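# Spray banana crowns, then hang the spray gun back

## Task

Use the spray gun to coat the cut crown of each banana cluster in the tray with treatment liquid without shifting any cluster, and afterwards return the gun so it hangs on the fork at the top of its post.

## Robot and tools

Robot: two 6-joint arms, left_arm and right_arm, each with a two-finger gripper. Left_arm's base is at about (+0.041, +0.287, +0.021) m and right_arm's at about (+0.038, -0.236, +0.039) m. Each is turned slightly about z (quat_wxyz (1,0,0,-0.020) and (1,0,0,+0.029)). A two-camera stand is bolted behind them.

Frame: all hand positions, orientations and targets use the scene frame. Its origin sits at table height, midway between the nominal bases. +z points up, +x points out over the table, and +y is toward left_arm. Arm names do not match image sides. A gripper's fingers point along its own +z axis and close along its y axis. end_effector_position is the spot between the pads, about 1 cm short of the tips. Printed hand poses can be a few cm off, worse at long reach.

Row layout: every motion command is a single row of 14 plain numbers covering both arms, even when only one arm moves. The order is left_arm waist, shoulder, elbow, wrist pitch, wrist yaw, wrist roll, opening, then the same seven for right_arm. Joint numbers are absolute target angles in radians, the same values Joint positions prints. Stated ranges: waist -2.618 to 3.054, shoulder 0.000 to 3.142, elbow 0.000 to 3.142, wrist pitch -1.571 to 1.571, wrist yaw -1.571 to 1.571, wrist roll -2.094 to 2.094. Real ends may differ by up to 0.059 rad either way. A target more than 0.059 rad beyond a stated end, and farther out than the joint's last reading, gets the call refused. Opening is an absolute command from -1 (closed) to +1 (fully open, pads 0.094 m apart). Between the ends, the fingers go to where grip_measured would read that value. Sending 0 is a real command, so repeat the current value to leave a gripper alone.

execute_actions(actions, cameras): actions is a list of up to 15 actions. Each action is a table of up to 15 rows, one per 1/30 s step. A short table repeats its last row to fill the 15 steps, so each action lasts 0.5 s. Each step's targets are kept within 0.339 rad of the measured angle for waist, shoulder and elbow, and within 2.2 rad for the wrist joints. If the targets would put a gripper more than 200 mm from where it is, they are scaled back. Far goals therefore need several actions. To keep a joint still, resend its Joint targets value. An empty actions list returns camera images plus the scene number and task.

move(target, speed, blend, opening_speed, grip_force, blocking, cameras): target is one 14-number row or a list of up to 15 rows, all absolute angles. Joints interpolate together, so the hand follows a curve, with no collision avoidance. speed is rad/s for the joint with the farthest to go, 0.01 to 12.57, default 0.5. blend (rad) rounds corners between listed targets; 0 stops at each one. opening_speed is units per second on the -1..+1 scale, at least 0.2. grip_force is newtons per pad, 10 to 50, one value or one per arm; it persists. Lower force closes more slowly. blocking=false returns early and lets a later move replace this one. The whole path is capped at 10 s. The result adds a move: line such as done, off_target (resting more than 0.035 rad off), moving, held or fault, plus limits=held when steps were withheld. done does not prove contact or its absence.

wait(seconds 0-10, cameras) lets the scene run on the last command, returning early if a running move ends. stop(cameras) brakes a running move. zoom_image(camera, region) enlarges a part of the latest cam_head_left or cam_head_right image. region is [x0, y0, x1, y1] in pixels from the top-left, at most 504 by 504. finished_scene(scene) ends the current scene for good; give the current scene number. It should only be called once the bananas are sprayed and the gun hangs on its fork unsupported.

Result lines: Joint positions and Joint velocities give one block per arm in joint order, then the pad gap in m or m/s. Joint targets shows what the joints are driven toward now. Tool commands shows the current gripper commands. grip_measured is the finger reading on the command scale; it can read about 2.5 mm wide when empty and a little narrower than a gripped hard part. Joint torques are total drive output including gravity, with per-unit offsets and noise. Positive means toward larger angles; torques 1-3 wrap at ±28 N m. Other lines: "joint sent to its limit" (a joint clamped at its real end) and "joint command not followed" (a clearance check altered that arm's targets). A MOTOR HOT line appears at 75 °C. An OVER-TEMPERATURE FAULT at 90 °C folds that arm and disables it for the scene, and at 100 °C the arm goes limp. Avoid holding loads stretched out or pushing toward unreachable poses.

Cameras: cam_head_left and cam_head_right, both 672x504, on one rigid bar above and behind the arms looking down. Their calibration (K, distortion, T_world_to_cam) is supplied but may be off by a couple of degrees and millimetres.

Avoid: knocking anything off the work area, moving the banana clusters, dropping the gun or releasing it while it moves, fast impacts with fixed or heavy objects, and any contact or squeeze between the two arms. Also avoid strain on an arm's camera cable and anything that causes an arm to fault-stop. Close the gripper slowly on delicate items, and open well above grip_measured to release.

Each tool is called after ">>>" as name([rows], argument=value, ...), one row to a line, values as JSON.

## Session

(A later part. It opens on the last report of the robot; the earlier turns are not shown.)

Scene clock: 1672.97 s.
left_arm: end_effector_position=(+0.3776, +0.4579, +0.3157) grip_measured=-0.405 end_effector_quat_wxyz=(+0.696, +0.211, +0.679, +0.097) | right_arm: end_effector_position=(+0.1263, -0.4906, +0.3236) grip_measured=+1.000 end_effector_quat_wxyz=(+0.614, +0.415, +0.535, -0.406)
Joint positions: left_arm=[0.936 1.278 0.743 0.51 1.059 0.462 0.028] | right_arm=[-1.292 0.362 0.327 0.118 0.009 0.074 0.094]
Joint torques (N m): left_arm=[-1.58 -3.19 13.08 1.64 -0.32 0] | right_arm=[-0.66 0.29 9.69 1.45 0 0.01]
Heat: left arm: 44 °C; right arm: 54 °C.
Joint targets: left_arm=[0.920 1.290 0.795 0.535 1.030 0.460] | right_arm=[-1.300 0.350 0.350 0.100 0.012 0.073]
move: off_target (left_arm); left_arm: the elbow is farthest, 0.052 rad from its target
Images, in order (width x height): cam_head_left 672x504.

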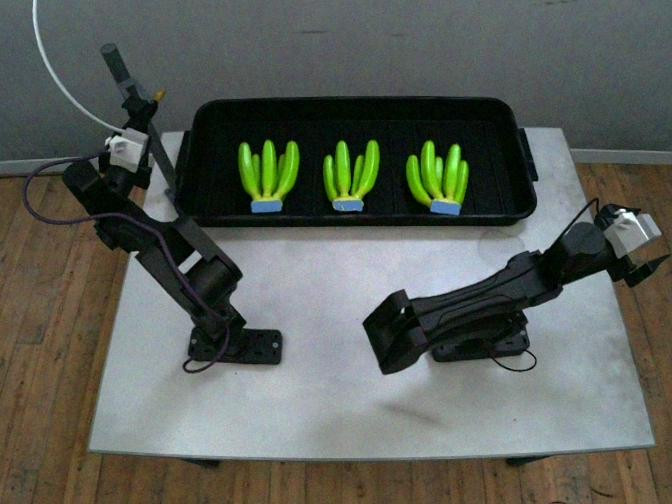

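>>> move([
  [0.955,1.13,0.705,0.475,1.08,0.46,-0.5,-1.3,0.35,0.35,0.1,0.012,0.073,1],
  [0.928,1.16,0.72,0.485,1.07,0.46,-0.5,-1.3,0.35,0.35,0.1,0.012,0.073,1],
  [0.911,1.29,0.8,0.535,1.045,0.46,-0.5,-1.3,0.35,0.35,0.1,0.012,0.073,1],
], speed=0.2, cameras=["cam_head_left"])

>>> zoom_image(camera="cam_head_left", region=[110, 65, 170, 125])

Scene clock: 1683.67 s.
left_arm: end_effector_position=(+0.3765, +0.4518, +0.3179) grip_measured=-0.405 end_effector_quat_wxyz=(+0.698, +0.228, +0.672, +0.092) | right_arm: end_effector_position=(+0.1263, -0.4906, +0.3236) grip_measured=+1.000 end_effector_quat_wxyz=(+0.614, +0.415, +0.535, -0.406)
Joint positions: left_arm=[0.935 1.276 0.745 0.514 1.091 0.472 0.028] | right_arm=[-1.292 0.362 0.327 0.118 0.009 0.074 0.094]
Joint torques (N m): left_arm=[-2.37 -3 13.39 1.56 -0.55 -0.09] | right_arm=[-0.75 0.18 9.69 1.45 0 -0.02]
Heat: left arm: 43 °C; right arm: 54 °C.
Joint targets: left_arm=[0.911 1.290 0.800 0.535 1.045 0.460] | right_arm=[-1.300 0.350 0.350 0.100 0.012 0.073]
move: off_target (left_arm); left_arm: the elbow is farthest, 0.055 rad from its target
Images, in order (width x height): cam_head_left 672x504.

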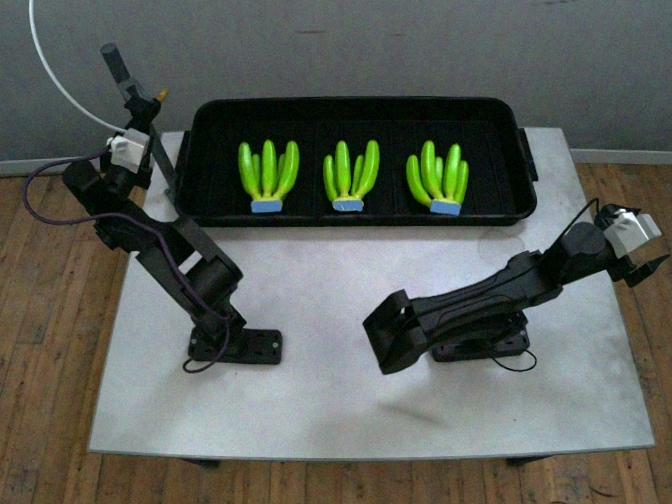

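Scaled by 8.400 from the camera's 672x504 image, which has a finer 960x720 frame.

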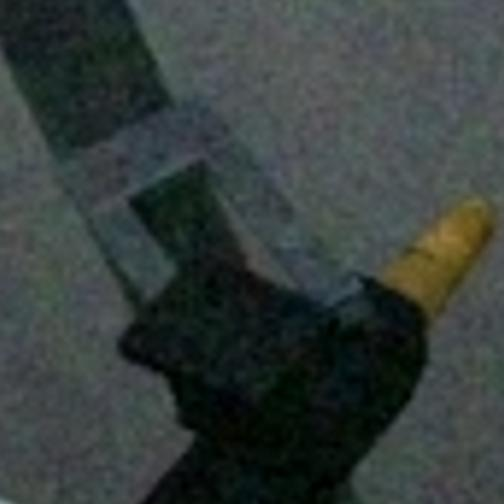

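>>> move([
  [0.95,1.13,0.71,0.475,1.09,0.46,-0.5,-1.3,0.35,0.35,0.1,0.012,0.073,1],
  [0.98,0.95,0.7,0.3,1.12,0.46,-0.5,-1.3,0.35,0.35,0.1,0.012,0.073,1],
  [0.975,1.0,0.83,-0.18,1.12,0.86,-0.5,-1.3,0.35,0.35,0.1,0.012,0.073,1],
  [0.945,1.125,0.895,-0.11,1.1,0.86,-0.5,-1.3,0.35,0.35,0.1,0.012,0.073,1],
], speed=0.3, cameras=["cam_head_left","cam_head_right"])

>>> zoom_image(camera="cam_head_left", region=[110, 65, 170, 125])

>>> zoom_image(camera="cam_head_right", region=[110, 70, 170, 130])

Scene clock: 1707.53 s.
left_arm: end_effector_position=(+0.3492, +0.4275, +0.3075) grip_measured=-0.405 end_effector_quat_wxyz=(+0.631, +0.257, +0.727, +0.085) | right_arm: end_effector_position=(+0.1263, -0.4906, +0.3236) grip_measured=+1.000 end_effector_quat_wxyz=(+0.614, +0.415, +0.535, -0.406)
Joint positions: left_arm=[0.953 1.125 0.854 -0.147 1.084 0.849 0.028] | right_arm=[-1.292 0.362 0.327 0.118 0.009 0.074 0.094]
Joint torques (N m): left_arm=[-0.79 -2.95 12.25 1.69 0.49 0.14] | right_arm=[-0.61 0.13 9.59 1.43 0.04 0]
Heat: left arm: 43 °C; right arm: 54 °C.
Joint targets: left_arm=[0.945 1.125 0.895 -0.110 1.100 0.860] | right_arm=[-1.300 0.350 0.350 0.100 0.012 0.073]
move: off_target (left_arm); left_arm: the elbow is farthest, 0.041 rad from its target

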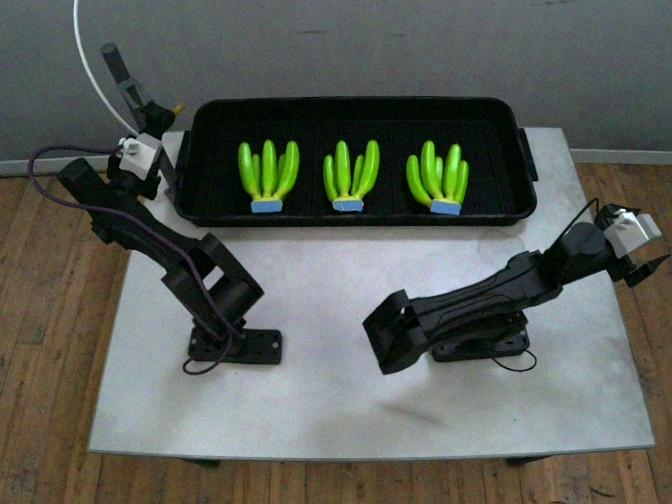

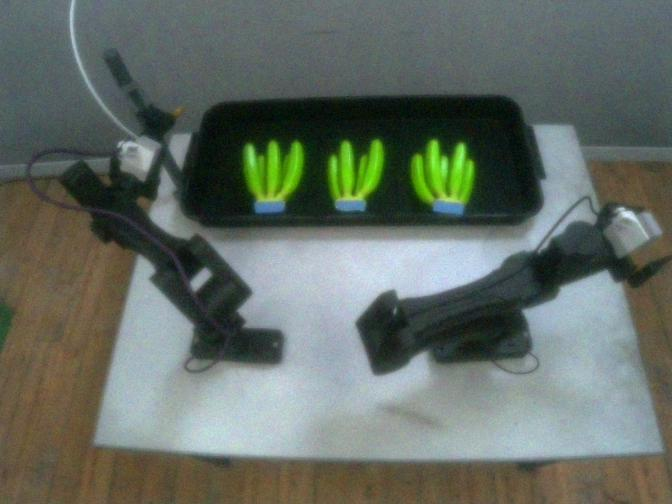

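Scaled by 8.400 from the camera's 672x504 image, which has a finer 960x720 frame.

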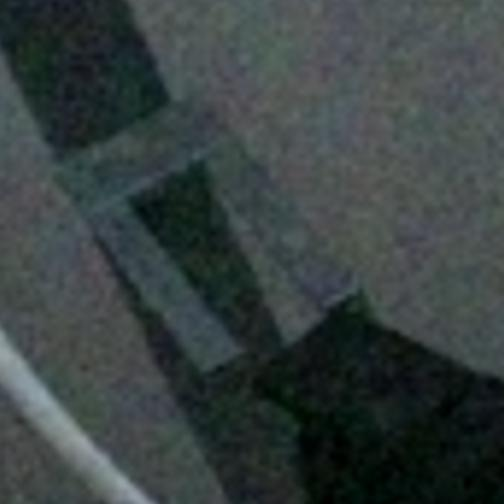

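Scaled by 8.400 from the camera's 672x504 image, which has a finer 960x720 frame.

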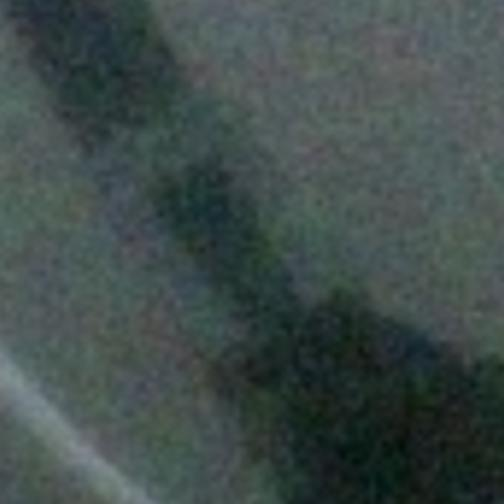

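>>> zoom_image(camera="cam_head_left", region=[110, 75, 200, 165])

Scaled by 5.600 from the camera's 672x504 image, which has a finer 960x720 frame.

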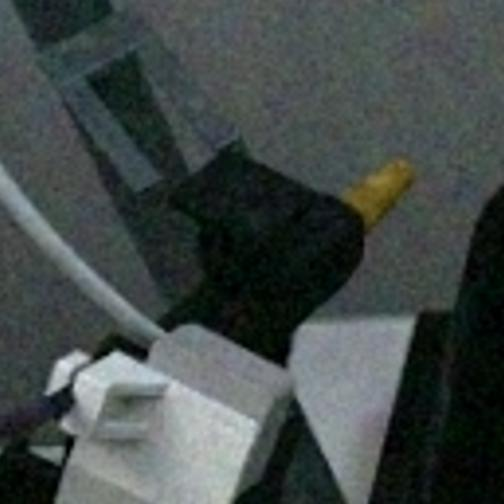

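>>> move([
  [0.985,1.11,0.92,-0.14,1.1,0.86,-0.5,-1.3,0.35,0.35,0.1,0.012,0.073,1],
  [0.966,1.145,0.937,-0.131,1.08,0.86,-0.5,-1.3,0.35,0.35,0.1,0.012,0.073,1],
  [0.928,1.26,1.01,-0.09,1.05,0.86,-0.5,-1.3,0.35,0.35,0.1,0.012,0.073,1],
], speed=0.2, cameras=["cam_head_left"])

>>> zoom_image(camera="cam_head_left", region=[110, 65, 180, 135])

Scene clock: 1736.93 s.
left_arm: end_effector_position=(+0.3723, +0.4470, +0.3148) grip_measured=-0.405 end_effector_quat_wxyz=(+0.627, +0.272, +0.725, +0.093) | right_arm: end_effector_position=(+0.1263, -0.4906, +0.3236) grip_measured=+1.000 end_effector_quat_wxyz=(+0.614, +0.415, +0.535, -0.406)
Joint positions: left_arm=[0.929 1.25 0.965 -0.134 1.064 0.877 0.028] | right_arm=[-1.292 0.362 0.327 0.118 0.009 0.074 0.094]
Joint torques (N m): left_arm=[-0.01 -3.34 12.57 1.79 0.11 -0.15] | right_arm=[-0.65 0.34 9.42 1.43 0.02 -0.02]
Heat: left arm: 43 °C; right arm: 54 °C.
Joint targets: left_arm=[0.928 1.260 1.010 -0.090 1.050 0.860] | right_arm=[-1.300 0.350 0.350 0.100 0.012 0.073]
move: off_target (left_arm); left_arm: the elbow is farthest, 0.045 rad from its target
Images, in order (width x height): cam_head_left 672x504.

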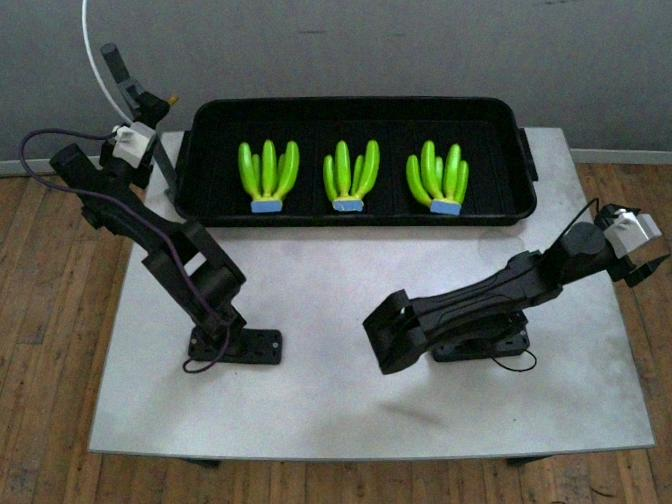

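Scaled by 7.200 from the camera's 672x504 image, which has a finer 960x720 frame.

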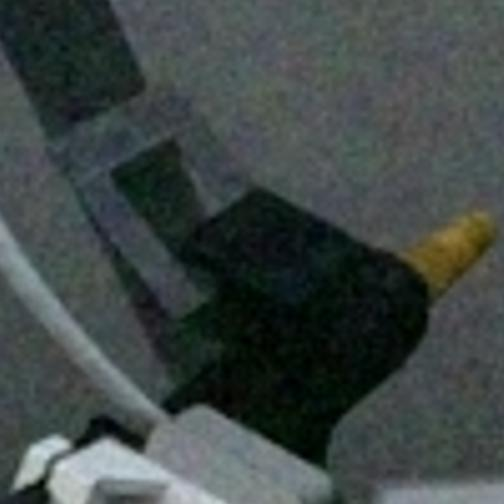

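>>> move([
  [0.966,1.145,0.937,-0.131,1.08,0.86,-0.5,-1.3,0.35,0.35,0.1,0.012,0.073,1],
  [1.0,1.16,0.945,-0.125,1.07,0.86,-0.5,-1.3,0.35,0.35,0.1,0.012,0.073,1],
  [0.965,1.26,1.01,-0.09,1.04,0.86,-0.5,-1.3,0.35,0.35,0.1,0.012,0.073,1],
], speed=0.2, cameras=["cam_head_left"])

>>> zoom_image(camera="cam_head_left", region=[110, 65, 180, 135])

Scene clock: 1746.63 s.
left_arm: end_effector_position=(+0.3630, +0.4690, +0.3185) grip_measured=-0.405 end_effector_quat_wxyz=(+0.623, +0.245, +0.733, +0.120) | right_arm: end_effector_position=(+0.1263, -0.4906, +0.3236) grip_measured=+1.000 end_effector_quat_wxyz=(+0.614, +0.415, +0.535, -0.406)
Joint positions: left_arm=[0.986 1.246 0.97 -0.123 1.045 0.863 0.028] | right_arm=[-1.292 0.362 0.327 0.118 0.009 0.074 0.094]
Joint torques (N m): left_arm=[-2.14 -2.99 12.12 1.73 0.19 0.01] | right_arm=[-0.76 0.18 9.37 1.47 -0.03 -0.01]
Heat: left arm: 43 °C; right arm: 54 °C.
Joint targets: left_arm=[0.965 1.260 1.010 -0.090 1.040 0.860] | right_arm=[-1.300 0.350 0.350 0.100 0.012 0.073]
move: off_target (left_arm); left_arm: the elbow is farthest, 0.040 rad from its target
Images, in order (width x height): cam_head_left 672x504.

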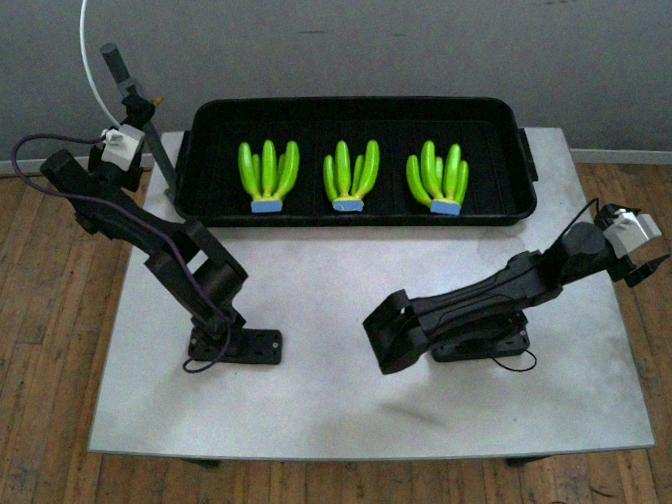

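Scaled by 7.200 from the camera's 672x504 image, which has a finer 960x720 frame.

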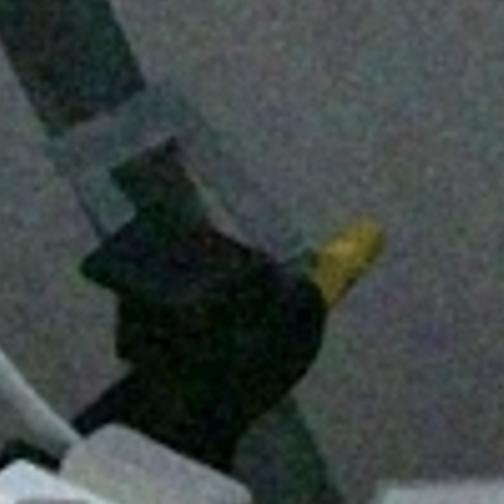

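>>> move([
  [1.0,1.12,0.925,-0.131,1.08,0.86,-0.5,-1.3,0.35,0.35,0.1,0.012,0.073,1],
  [0.983,1.12,0.885,-0.105,1.08,0.86,-0.5,-1.3,0.35,0.35,0.1,0.012,0.073,1],
  [0.945,1.26,0.977,-0.065,1.04,0.86,-0.5,-1.3,0.35,0.35,0.1,0.012,0.073,1],
], speed=0.2, cameras=["cam_head_left"])

>>> zoom_image(camera="cam_head_left", region=[110, 65, 180, 135])

Scene clock: 1763.13 s.
left_arm: end_effector_position=(+0.3688, +0.4520, +0.3051) grip_measured=-0.405 end_effector_quat_wxyz=(+0.624, +0.267, +0.727, +0.099) | right_arm: end_effector_position=(+0.1263, -0.4906, +0.3236) grip_measured=+1.000 end_effector_quat_wxyz=(+0.614, +0.415, +0.535, -0.406)
Joint positions: left_arm=[0.947 1.251 0.932 -0.108 1.064 0.888 0.028] | right_arm=[-1.292 0.362 0.327 0.118 0.009 0.074 0.094]
Joint torques (N m): left_arm=[-0.25 -3.37 12.57 1.76 0.01 -0.26] | right_arm=[-0.73 0.1 9.52 1.45 0 0]
Heat: left arm: 43 °C; right arm: 54 °C.
Joint targets: left_arm=[0.945 1.260 0.977 -0.065 1.040 0.860] | right_arm=[-1.300 0.350 0.350 0.100 0.012 0.073]
move: off_target (left_arm); left_arm: the elbow is farthest, 0.045 rad from its target
Images, in order (width x height): cam_head_left 672x504.

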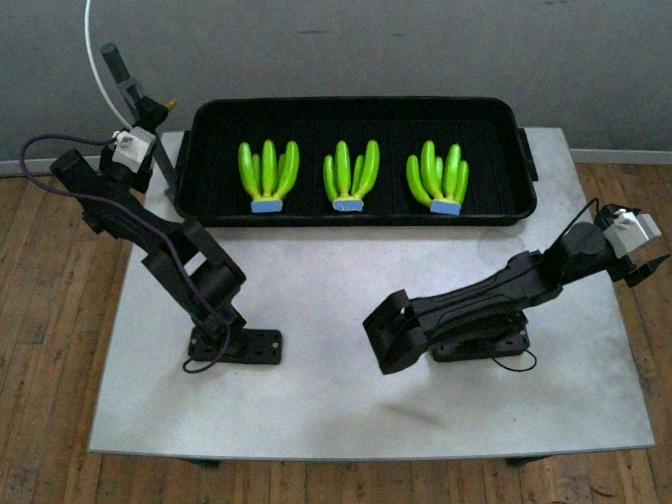

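Scaled by 7.200 from the camera's 672x504 image, which has a finer 960x720 frame.

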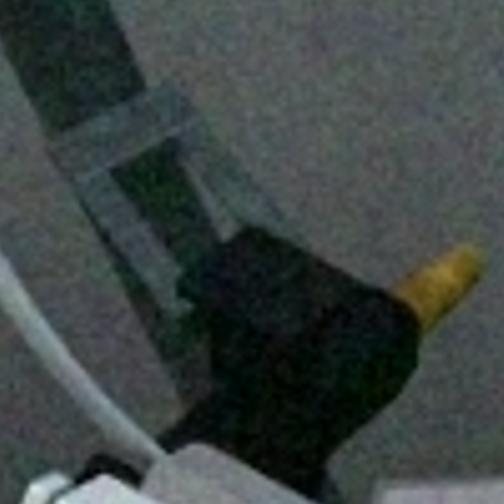

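>>> move([
  [0.965,1.23,0.96,-0.075,1.06,0.86,-0.5,-1.3,0.35,0.35,0.1,0.012,0.073,1],
  [0.935,1.33,1.02,-0.05,1.03,0.86,-0.5,-1.3,0.35,0.35,0.1,0.012,0.073,1],
], speed=0.2, cameras=["cam_head_left"])

>>> zoom_image(camera="cam_head_left", region=[110, 65, 180, 135])

Scene clock: 1771.87 s.
left_arm: end_effector_position=(+0.3831, +0.4575, +0.3057) grip_measured=-0.405 end_effector_quat_wxyz=(+0.626, +0.281, +0.721, +0.095) | right_arm: end_effector_position=(+0.1263, -0.4906, +0.3236) grip_measured=+1.000 end_effector_quat_wxyz=(+0.614, +0.415, +0.535, -0.406)
Joint positions: left_arm=[0.925 1.32 0.98 -0.084 1.068 0.898 0.028] | right_arm=[-1.292 0.362 0.327 0.118 0.009 0.074 0.094]
Joint torques (N m): left_arm=[0.95 -3.88 12.15 1.67 -0.18 -0.34] | right_arm=[-0.64 0.31 9.39 1.47 -0.03 0.03]
Heat: left arm: 43 °C; right arm: 54 °C.
Joint targets: left_arm=[0.935 1.330 1.020 -0.050 1.030 0.860] | right_arm=[-1.300 0.350 0.350 0.100 0.012 0.073]
move: off_target (left_arm); left_arm: the elbow is farthest, 0.040 rad from its target
Images, in order (width x height): cam_head_left 672x504.

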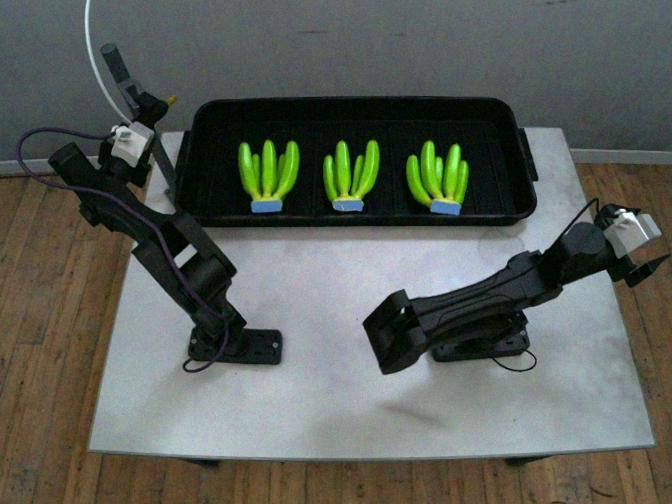

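Scaled by 7.200 from the camera's 672x504 image, which has a finer 960x720 frame.

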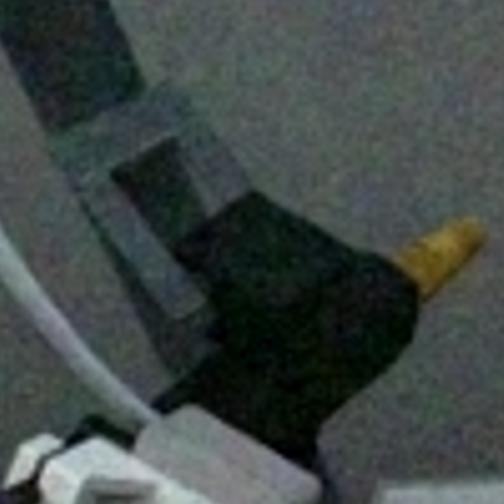

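>>> move([
  [0.965,1.2,0.945,-0.085,1.07,0.86,-0.5,-1.3,0.35,0.35,0.1,0.012,0.073,1],
  [0.99,1.2,0.945,-0.085,1.07,0.86,-0.5,-1.3,0.35,0.35,0.1,0.012,0.073,1],
  [0.957,1.3,1.0,-0.06,1.04,0.86,-0.5,-1.3,0.35,0.35,0.1,0.012,0.073,1],
], speed=0.2, cameras=["cam_head_left"])

>>> zoom_image(camera="cam_head_left", region=[110, 65, 180, 135])

Scene clock: 1785.20 s.
left_arm: end_effector_position=(+0.3691, +0.4539, +0.3139) grip_measured=-0.405 end_effector_quat_wxyz=(+0.637, +0.287, +0.709, +0.097) | right_arm: end_effector_position=(+0.1263, -0.4906, +0.3236) grip_measured=+1.000 end_effector_quat_wxyz=(+0.614, +0.415, +0.535, -0.406)
Joint positions: left_arm=[0.965 1.276 0.956 -0.085 1.126 0.906 0.028] | right_arm=[-1.292 0.362 0.327 0.118 0.009 0.074 0.094]
Joint torques (N m): left_arm=[-0.83 -2.45 12.49 1.56 -0.73 -0.43] | right_arm=[-0.5 0.27 9.47 1.47 0.04 0]
Heat: left arm: 43 °C; right arm: 54 °C.
Joint targets: left_arm=[0.957 1.300 1.000 -0.060 1.040 0.860] | right_arm=[-1.300 0.350 0.350 0.100 0.012 0.073]
move: off_target (left_arm); left_arm: the wrist yaw is farthest, 0.086 rad from its target
Images, in order (width x height): cam_head_left 672x504.

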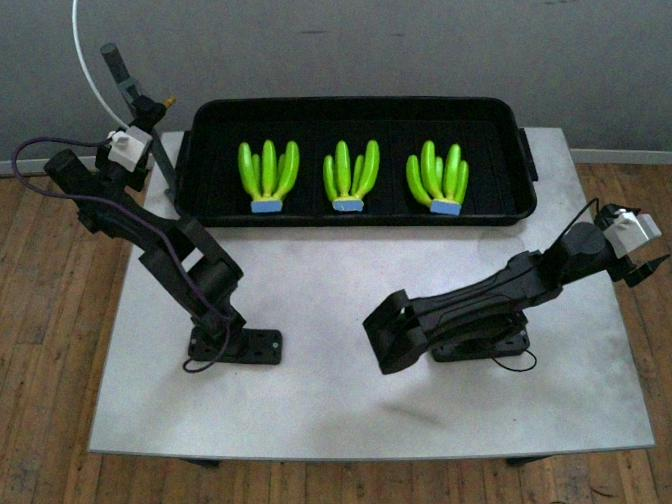

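Scaled by 7.200 from the camera's 672x504 image, which has a finer 960x720 frame.

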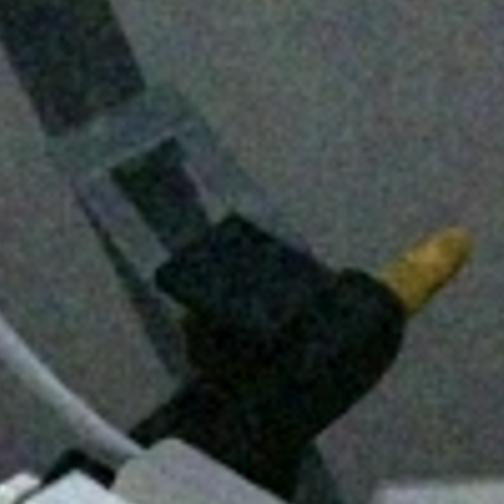

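>>> move([
  [0.965,1.28,1.01,-0.07,1.1,0.88,-0.5,-1.3,0.35,0.35,0.1,0.012,0.073,1],
  [0.94,1.36,1.06,-0.05,1.05,0.88,-0.5,-1.3,0.35,0.35,0.1,0.012,0.073,1],
], speed=0.2, cameras=["cam_head_left"])

>>> zoom_image(camera="cam_head_left", region=[110, 65, 180, 135])

Scene clock: 1793.17 s.
left_arm: end_effector_position=(+0.3872, +0.4594, +0.3100) grip_measured=-0.405 end_effector_quat_wxyz=(+0.630, +0.297, +0.711, +0.093) | right_arm: end_effector_position=(+0.1263, -0.4906, +0.3236) grip_measured=+1.000 end_effector_quat_wxyz=(+0.614, +0.415, +0.535, -0.406)
Joint positions: left_arm=[0.927 1.353 1.015 -0.089 1.1 0.928 0.028] | right_arm=[-1.292 0.362 0.327 0.118 0.009 0.074 0.094]
Joint torques (N m): left_arm=[1.21 -4.38 12.6 1.72 -0.31 -0.46] | right_arm=[-0.77 0.06 9.54 1.43 0.01 0]
Heat: left arm: 43 °C; right arm: 54 °C.
Joint targets: left_arm=[0.940 1.360 1.060 -0.050 1.050 0.880] | right_arm=[-1.300 0.350 0.350 0.100 0.012 0.073]
move: off_target (left_arm); left_arm: the wrist yaw is farthest, 0.050 rad from its target
Images, in order (width x height): cam_head_left 672x504.

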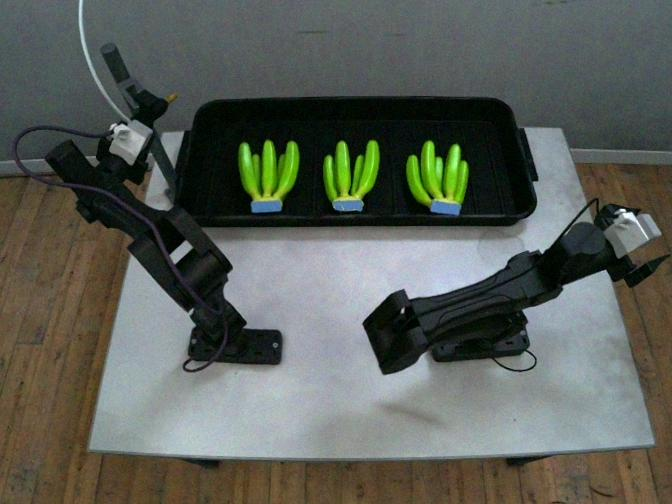

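Scaled by 7.200 from the camera's 672x504 image, which has a finer 960x720 frame.

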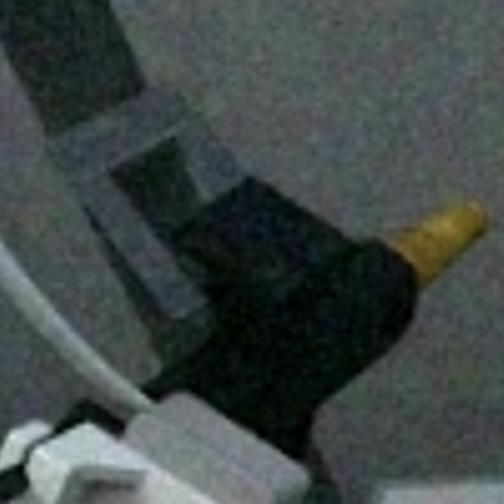

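>>> move([
  [0.955,1.27,1.0,-0.06,1.1,0.86,-0.5,-1.3,0.35,0.35,0.1,0.012,0.073,1],
  [1.0,1.12,0.91,-0.12,1.06,0.86,-0.5,-1.3,0.35,0.35,0.1,0.012,0.073,1],
  [0.99,1.2,0.957,-0.095,1.04,0.86,-0.5,-1.3,0.35,0.35,0.1,0.012,0.073,1],
  [0.97,1.27,1.0,-0.075,1.03,0.86,-0.5,-1.3,0.35,0.35,0.1,0.012,0.073,1],
], speed=0.2, cameras=["cam_head_left"])

>>> zoom_image(camera="cam_head_left", region=[110, 65, 180, 135])

Scene clock: 1805.87 s.
left_arm: end_effector_position=(+0.3626, +0.4719, +0.3137) grip_measured=-0.406 end_effector_quat_wxyz=(+0.623, +0.242, +0.734, +0.120) | right_arm: end_effector_position=(+0.1263, -0.4906, +0.3236) grip_measured=+1.000 end_effector_quat_wxyz=(+0.614, +0.415, +0.535, -0.406)
Joint positions: left_arm=[0.992 1.253 0.957 -0.106 1.046 0.862 0.028] | right_arm=[-1.292 0.362 0.327 0.118 0.009 0.074 0.094]
Joint torques (N m): left_arm=[-2.19 -2.77 12.41 1.68 0.08 0.03] | right_arm=[-0.76 0.14 9.47 1.43 -0.04 0.01]
Motor temperatures (°C): left_arm=[27 29 42 43 27 26 30] | right_arm=[27 25 55 42 29 24 28]
Heat: left arm: 43 °C; right arm: 55 °C.
Joint targets: left_arm=[0.970 1.270 1.000 -0.075 1.030 0.860] | right_arm=[-1.300 0.350 0.350 0.100 0.012 0.073]
move: off_target (left_arm); left_arm: the elbow is farthest, 0.043 rad from its target
Images, in order (width x height): cam_head_left 672x504.

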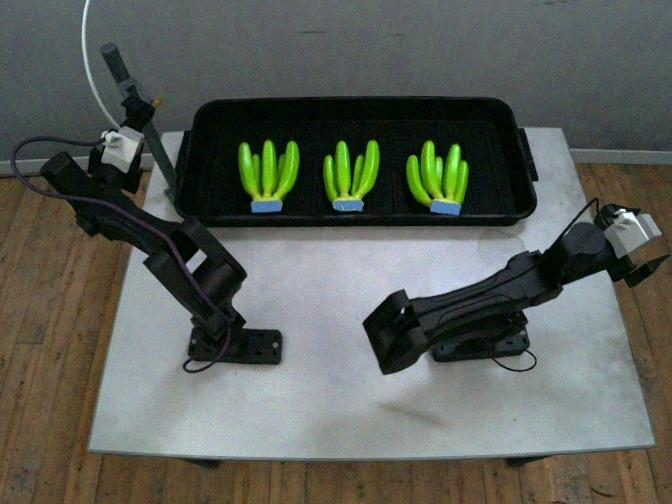

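Scaled by 7.200 from the camera's 672x504 image, which has a finer 960x720 frame.

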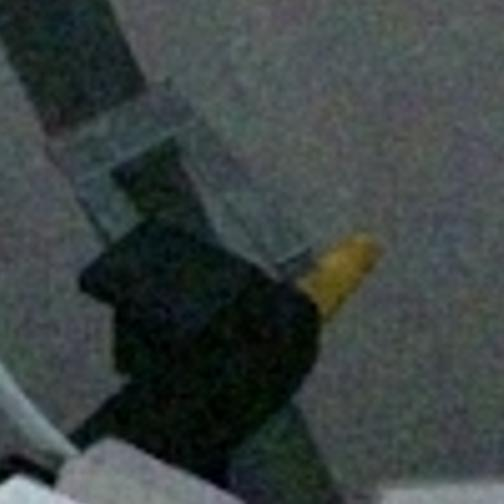

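>>> move([
  [1.01,1.12,0.91,-0.12,1.06,0.86,-0.5,-1.3,0.35,0.35,0.1,0.012,0.073,1],
  [0.985,1.12,0.91,-0.12,1.06,0.66,-0.5,-1.3,0.35,0.35,0.1,0.012,0.073,1],
  [0.965,1.2,0.957,-0.095,1.05,0.66,-0.5,-1.3,0.35,0.35,0.1,0.012,0.073,1],
], speed=0.2, cameras=["cam_head_left"])

>>> zoom_image(camera="cam_head_left", region=[110, 65, 180, 135])

Scene clock: 1824.37 s.
left_arm: end_effector_position=(+0.3575, +0.4569, +0.3079) grip_measured=-0.406 end_effector_quat_wxyz=(+0.626, +0.164, +0.760, +0.049) | right_arm: end_effector_position=(+0.1263, -0.4906, +0.3236) grip_measured=+1.000 end_effector_quat_wxyz=(+0.614, +0.415, +0.535, -0.406)
Joint positions: left_arm=[0.974 1.199 0.914 -0.137 1.029 0.658 0.028] | right_arm=[-1.292 0.362 0.327 0.118 0.009 0.074 0.094]
Joint torques (N m): left_arm=[-0.85 -3.56 12.4 1.73 0.53 0.06] | right_arm=[-0.81 0.29 9.61 1.48 -0.02 0]
Motor temperatures (°C): left_arm=[27 29 41 43 27 26 30] | right_arm=[27 25 55 42 29 24 28]
Heat: left arm: 43 °C; right arm: 55 °C.
Joint targets: left_arm=[0.965 1.200 0.957 -0.095 1.050 0.660] | right_arm=[-1.300 0.350 0.350 0.100 0.012 0.073]
move: off_target (left_arm); left_arm: the elbow is farthest, 0.043 rad from its target
Images, in order (width x height): cam_head_left 672x504.

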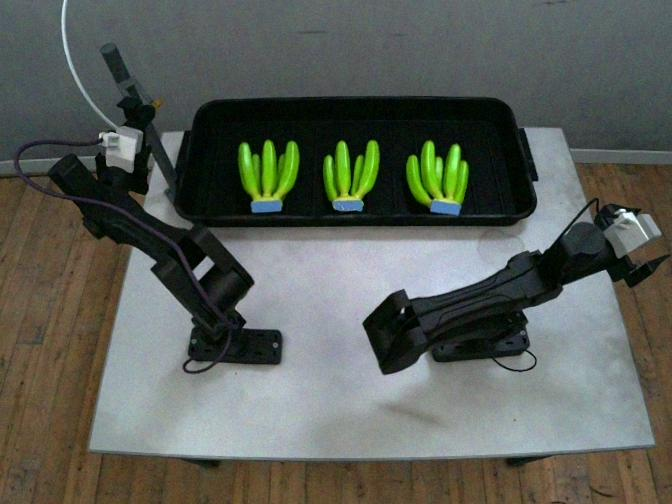

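Scaled by 7.200 from the camera's 672x504 image, which has a finer 960x720 frame.

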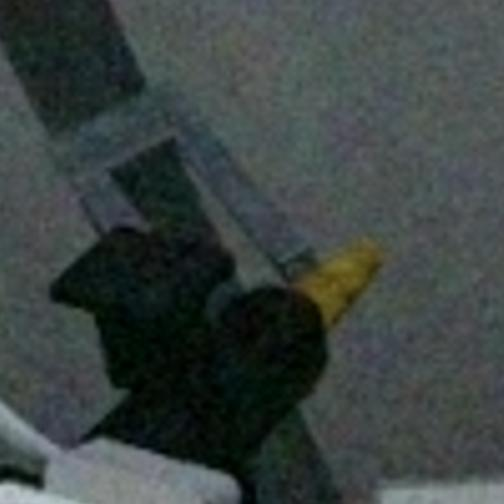

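>>> move([
  [0.985,1.12,0.91,-0.12,1.06,0.66,-0.5,-1.3,0.35,0.35,0.1,0.012,0.073,1],
  [0.935,1.12,0.91,-0.12,1.07,0.73,-0.5,-1.3,0.35,0.35,0.1,0.012,0.073,1],
  [0.915,1.2,0.957,-0.095,1.05,0.73,-0.5,-1.3,0.35,0.35,0.1,0.012,0.073,1],
], speed=0.2, cameras=["cam_head_left"])

>>> zoom_image(camera="cam_head_left", region=[110, 65, 180, 135])

Scene clock: 1838.83 s.
left_arm: end_effector_position=(+0.3658, +0.4370, +0.3110) grip_measured=-0.406 end_effector_quat_wxyz=(+0.630, +0.217, +0.744, +0.052) | right_arm: end_effector_position=(+0.1263, -0.4906, +0.3236) grip_measured=+1.000 end_effector_quat_wxyz=(+0.614, +0.415, +0.535, -0.406)
Joint positions: left_arm=[0.92 1.196 0.916 -0.134 1.045 0.729 0.028] | right_arm=[-1.292 0.362 0.327 0.118 0.009 0.074 0.094]
Joint torques (N m): left_arm=[-0.49 -3.3 12.25 1.76 0.34 0.03] | right_arm=[-0.59 0.34 9.47 1.46 -0.04 0.03]
Motor temperatures (°C): left_arm=[27 29 42 44 27 26 30] | right_arm=[27 25 55 42 29 24 28]
Heat: left arm: 44 °C; right arm: 55 °C.
Joint targets: left_arm=[0.915 1.200 0.957 -0.095 1.050 0.730] | right_arm=[-1.300 0.350 0.350 0.100 0.012 0.073]
move: off_target (left_arm); left_arm: the elbow is farthest, 0.041 rad from its target
Images, in order (width x height): cam_head_left 672x504.

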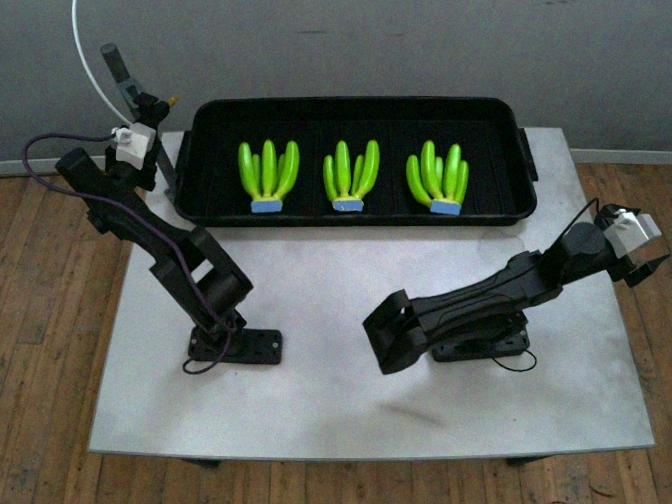

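Scaled by 7.200 from the camera's 672x504 image, which has a finer 960x720 frame.

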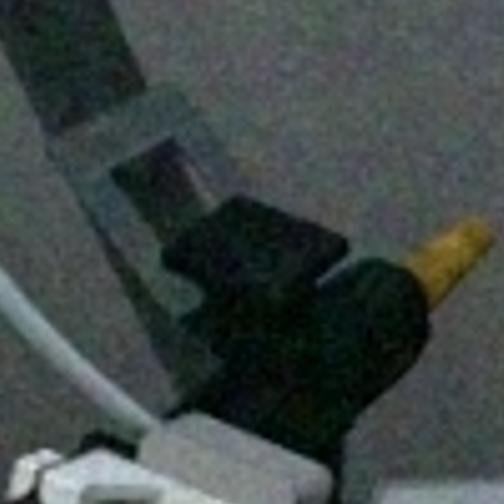

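>>> move(target=[0.889,1.298,1.02,-0.062,1.0,0.73,-0.5,-1.3,0.35,0.35,0.1,0.012,0.073,1], speed=0.15, cameras=["cam_head_left"])

>>> zoom_image(camera="cam_head_left", region=[110, 65, 180, 135])

Scene clock: 1848.07 s.
left_arm: end_effector_position=(+0.3823, +0.4446, +0.3090) grip_measured=-0.406 end_effector_quat_wxyz=(+0.629, +0.237, +0.739, +0.050) | right_arm: end_effector_position=(+0.1263, -0.4906, +0.3236) grip_measured=+1.000 end_effector_quat_wxyz=(+0.614, +0.415, +0.535, -0.406)
Joint positions: left_arm=[0.899 1.283 0.97 -0.11 1.051 0.762 0.028] | right_arm=[-1.292 0.362 0.327 0.118 0.009 0.074 0.094]
Joint torques (N m): left_arm=[-0.98 -3.15 13.19 1.8 -0.32 -0.3] | right_arm=[-0.62 0.17 9.63 1.49 0 -0.01]
Motor temperatures (°C): left_arm=[27 29 42 44 27 26 30] | right_arm=[27 25 55 42 29 24 28]
Heat: left arm: 44 °C; right arm: 55 °C.
Joint targets: left_arm=[0.889 1.298 1.020 -0.062 1.000 0.730] | right_arm=[-1.300 0.350 0.350 0.100 0.012 0.073]
move: off_target (left_arm); left_arm: the wrist yaw is farthest, 0.051 rad from its target
Images, in order (width x height): cam_head_left 672x504.

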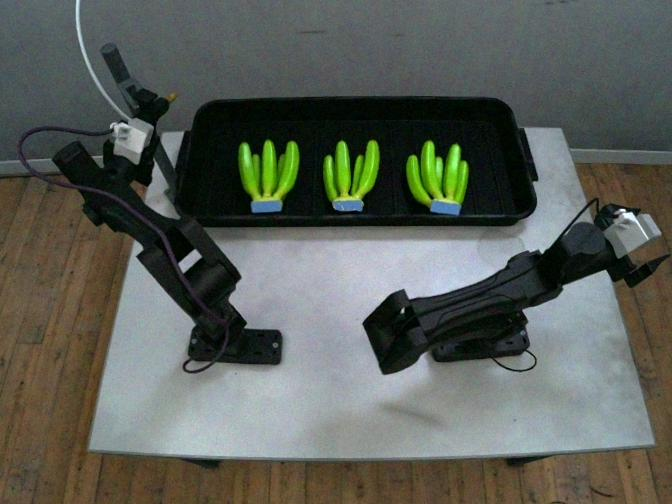

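Scaled by 7.200 from the camera's 672x504 image, which has a finer 960x720 frame.

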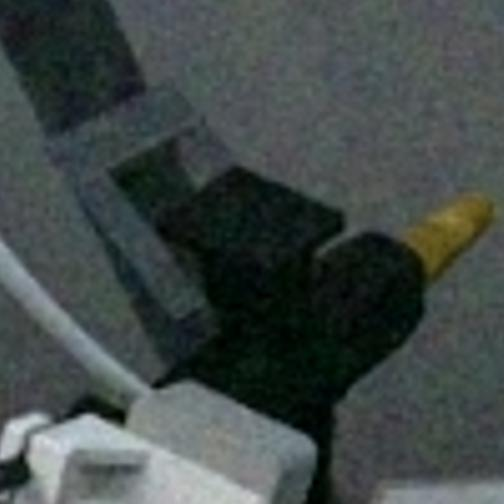

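>>> move([
  [0.92,1.2,0.957,-0.095,1.04,0.73,-0.5,-1.3,0.35,0.35,0.1,0.012,0.073,1],
  [0.937,1.2,0.957,-0.095,1.03,0.73,-0.5,-1.3,0.35,0.35,0.1,0.012,0.073,1],
  [0.917,1.298,1.02,-0.062,1.0,0.73,-0.5,-1.3,0.35,0.35,0.1,0.012,0.073,1],
], speed=0.15, cameras=["cam_head_left"])

>>> zoom_image(camera="cam_head_left", region=[110, 65, 180, 135])

Scene clock: 1856.87 s.
left_arm: end_effector_position=(+0.3812, +0.4466, +0.3083) grip_measured=-0.406 end_effector_quat_wxyz=(+0.628, +0.236, +0.740, +0.053) | right_arm: end_effector_position=(+0.1263, -0.4906, +0.3236) grip_measured=+1.000 end_effector_quat_wxyz=(+0.614, +0.415, +0.535, -0.406)
Joint positions: left_arm=[0.905 1.283 0.969 -0.111 1.051 0.767 0.028] | right_arm=[-1.292 0.362 0.327 0.118 0.009 0.074 0.094]
Joint torques (N m): left_arm=[1.26 -3.17 13.22 1.84 -0.33 -0.33] | right_arm=[-0.76 0.17 9.46 1.45 -0.01 -0.05]
Motor temperatures (°C): left_arm=[27 29 42 44 27 26 30] | right_arm=[27 25 55 42 29 24 28]
Heat: left arm: 44 °C; right arm: 55 °C.
Joint targets: left_arm=[0.917 1.298 1.020 -0.062 1.000 0.730] | right_arm=[-1.300 0.350 0.350 0.100 0.012 0.073]
move: off_target (left_arm); left_arm: the elbow is farthest, 0.051 rad from its target
Images, in order (width x height): cam_head_left 672x504.

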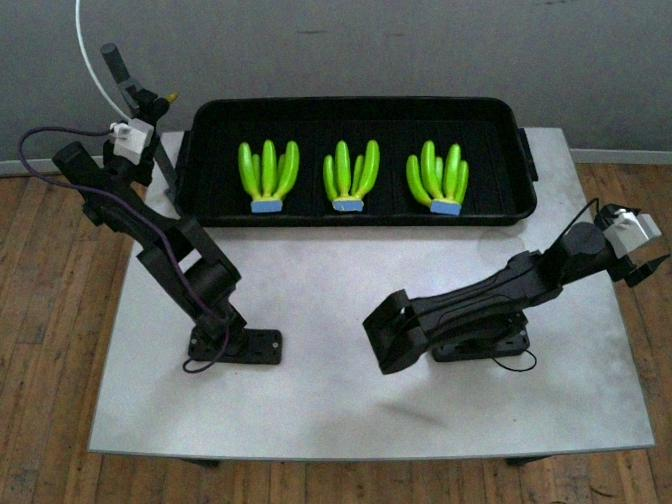

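Scaled by 7.200 from the camera's 672x504 image, which has a finer 960x720 frame.

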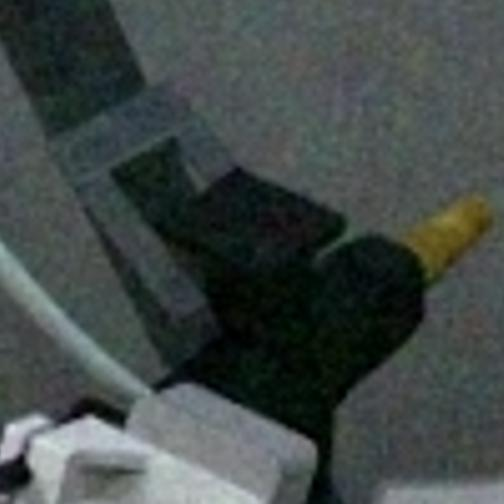

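>>> move([
  [0.92,1.2,0.957,-0.095,1.04,0.73,-0.5,-1.3,0.35,0.35,0.1,0.012,0.073,1],
  [0.955,1.16,0.933,-0.11,1.03,0.73,-0.5,-1.3,0.35,0.35,0.1,0.012,0.073,1],
  [0.95,1.2,0.957,-0.095,1.03,0.73,-0.5,-1.3,0.35,0.35,0.1,0.012,0.073,1],
], speed=0.15, cameras=["cam_head_left"])

>>> zoom_image(camera="cam_head_left", region=[110, 65, 180, 135])

>>> move(target=[0.928,1.298,1.02,-0.062,1.0,0.73,-0.5,-1.3,0.35,0.35,0.1,0.012,0.073,1], speed=0.15, cameras=["cam_head_left"])

>>> zoom_image(camera="cam_head_left", region=[110, 65, 180, 135])

Scene clock: 1870.73 s.
left_arm: end_effector_position=(+0.3617, +0.4442, +0.3194) grip_measured=-0.406 end_effector_quat_wxyz=(+0.631, +0.220, +0.740, +0.073) | right_arm: end_effector_position=(+0.1263, -0.4906, +0.3236) grip_measured=+1.000 end_effector_quat_wxyz=(+0.614, +0.415, +0.535, -0.406)
Joint positions: left_arm=[0.944 1.188 0.933 -0.139 1.046 0.749 0.028] | right_arm=[-1.292 0.362 0.327 0.118 0.009 0.074 0.094]
Joint torques (N m): left_arm=[0.58 -2.58 10.5 1.78 0.1 -0.16] | right_arm=[-0.64 0.23 9.4 1.45 0.02 -0.03]
Motor temperatures (°C): left_arm=[27 29 42 45 27 26 30] | right_arm=[27 25 55 42 29 24 28]
Heat: left arm: 45 °C; right arm: 55 °C.
Joint targets: left_arm=[0.950 1.200 0.957 -0.095 1.030 0.730] | right_arm=[-1.300 0.350 0.350 0.100 0.012 0.073]
move: off_target (left_arm); left_arm: the wrist pitch is farthest, 0.044 rad from its target
Images, in order (width x height): cam_head_left 672x504.

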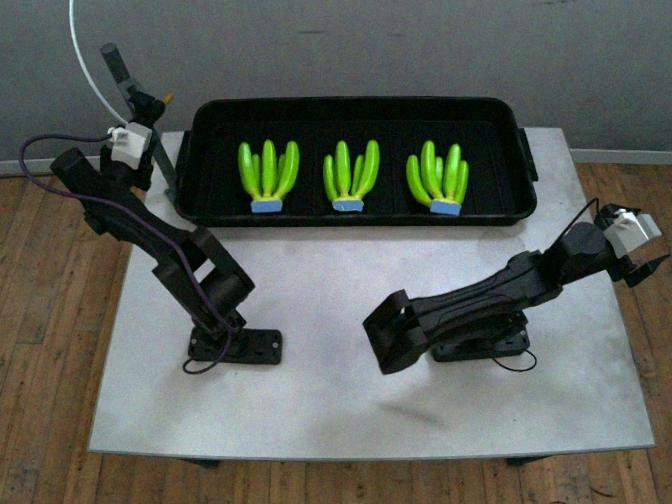

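Scaled by 7.200 from the camera's 672x504 image, which has a finer 960x720 frame.

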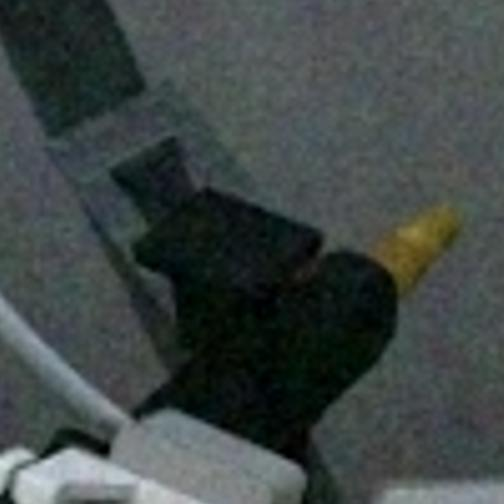

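Scene clock: 1871.73 s.
left_arm: end_effector_position=(+0.3765, +0.4408, +0.3202) grip_measured=-0.406 end_effector_quat_wxyz=(+0.643, +0.263, +0.717, +0.054) | right_arm: end_effector_position=(+0.1263, -0.4906, +0.3236) grip_measured=+1.000 end_effector_quat_wxyz=(+0.614, +0.415, +0.535, -0.406)
Joint positions: left_arm=[0.921 1.274 0.974 -0.094 1.119 0.793 0.028] | right_arm=[-1.292 0.362 0.327 0.118 0.009 0.074 0.094]
Joint torques (N m): left_arm=[0.72 -2.3 12.67 1.64 -1.16 -0.61] | right_arm=[-0.76 0.28 9.76 1.49 0.02 -0.01]
Motor temperatures (°C): left_arm=[27 29 42 44 27 26 30] | right_arm=[27 25 55 42 29 24 28]
Heat: left arm: 44 °C; right arm: 55 °C.
Joint targets: left_arm=[0.928 1.298 1.020 -0.062 1.000 0.730] | right_arm=[-1.300 0.350 0.350 0.100 0.012 0.073]
move: off_target (left_arm); left_arm: the wrist yaw is farthest, 0.119 rad from its target
Images, in order (width x height): cam_head_left 672x504.

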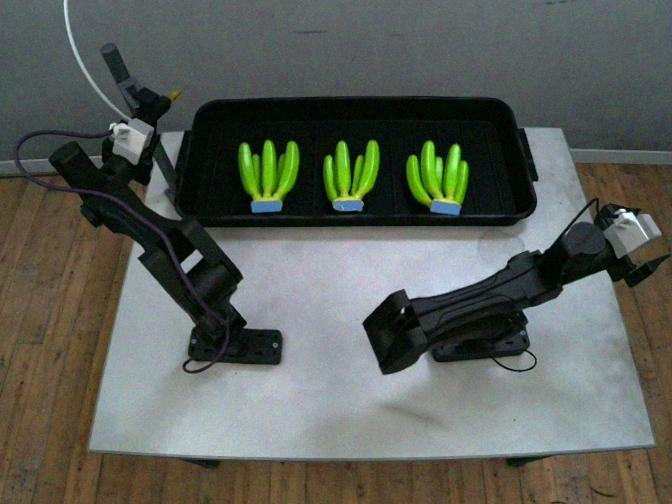

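Scaled by 7.200 from the camera's 672x504 image, which has a finer 960x720 frame.

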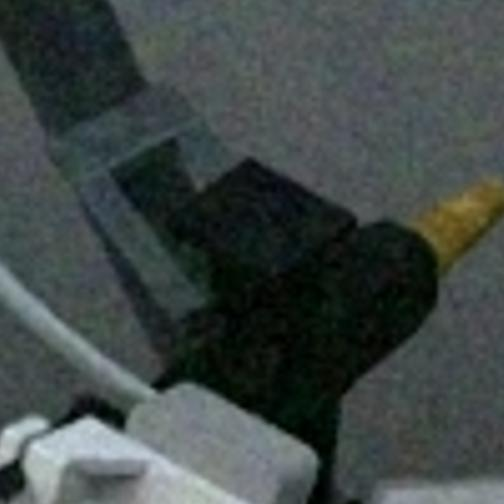

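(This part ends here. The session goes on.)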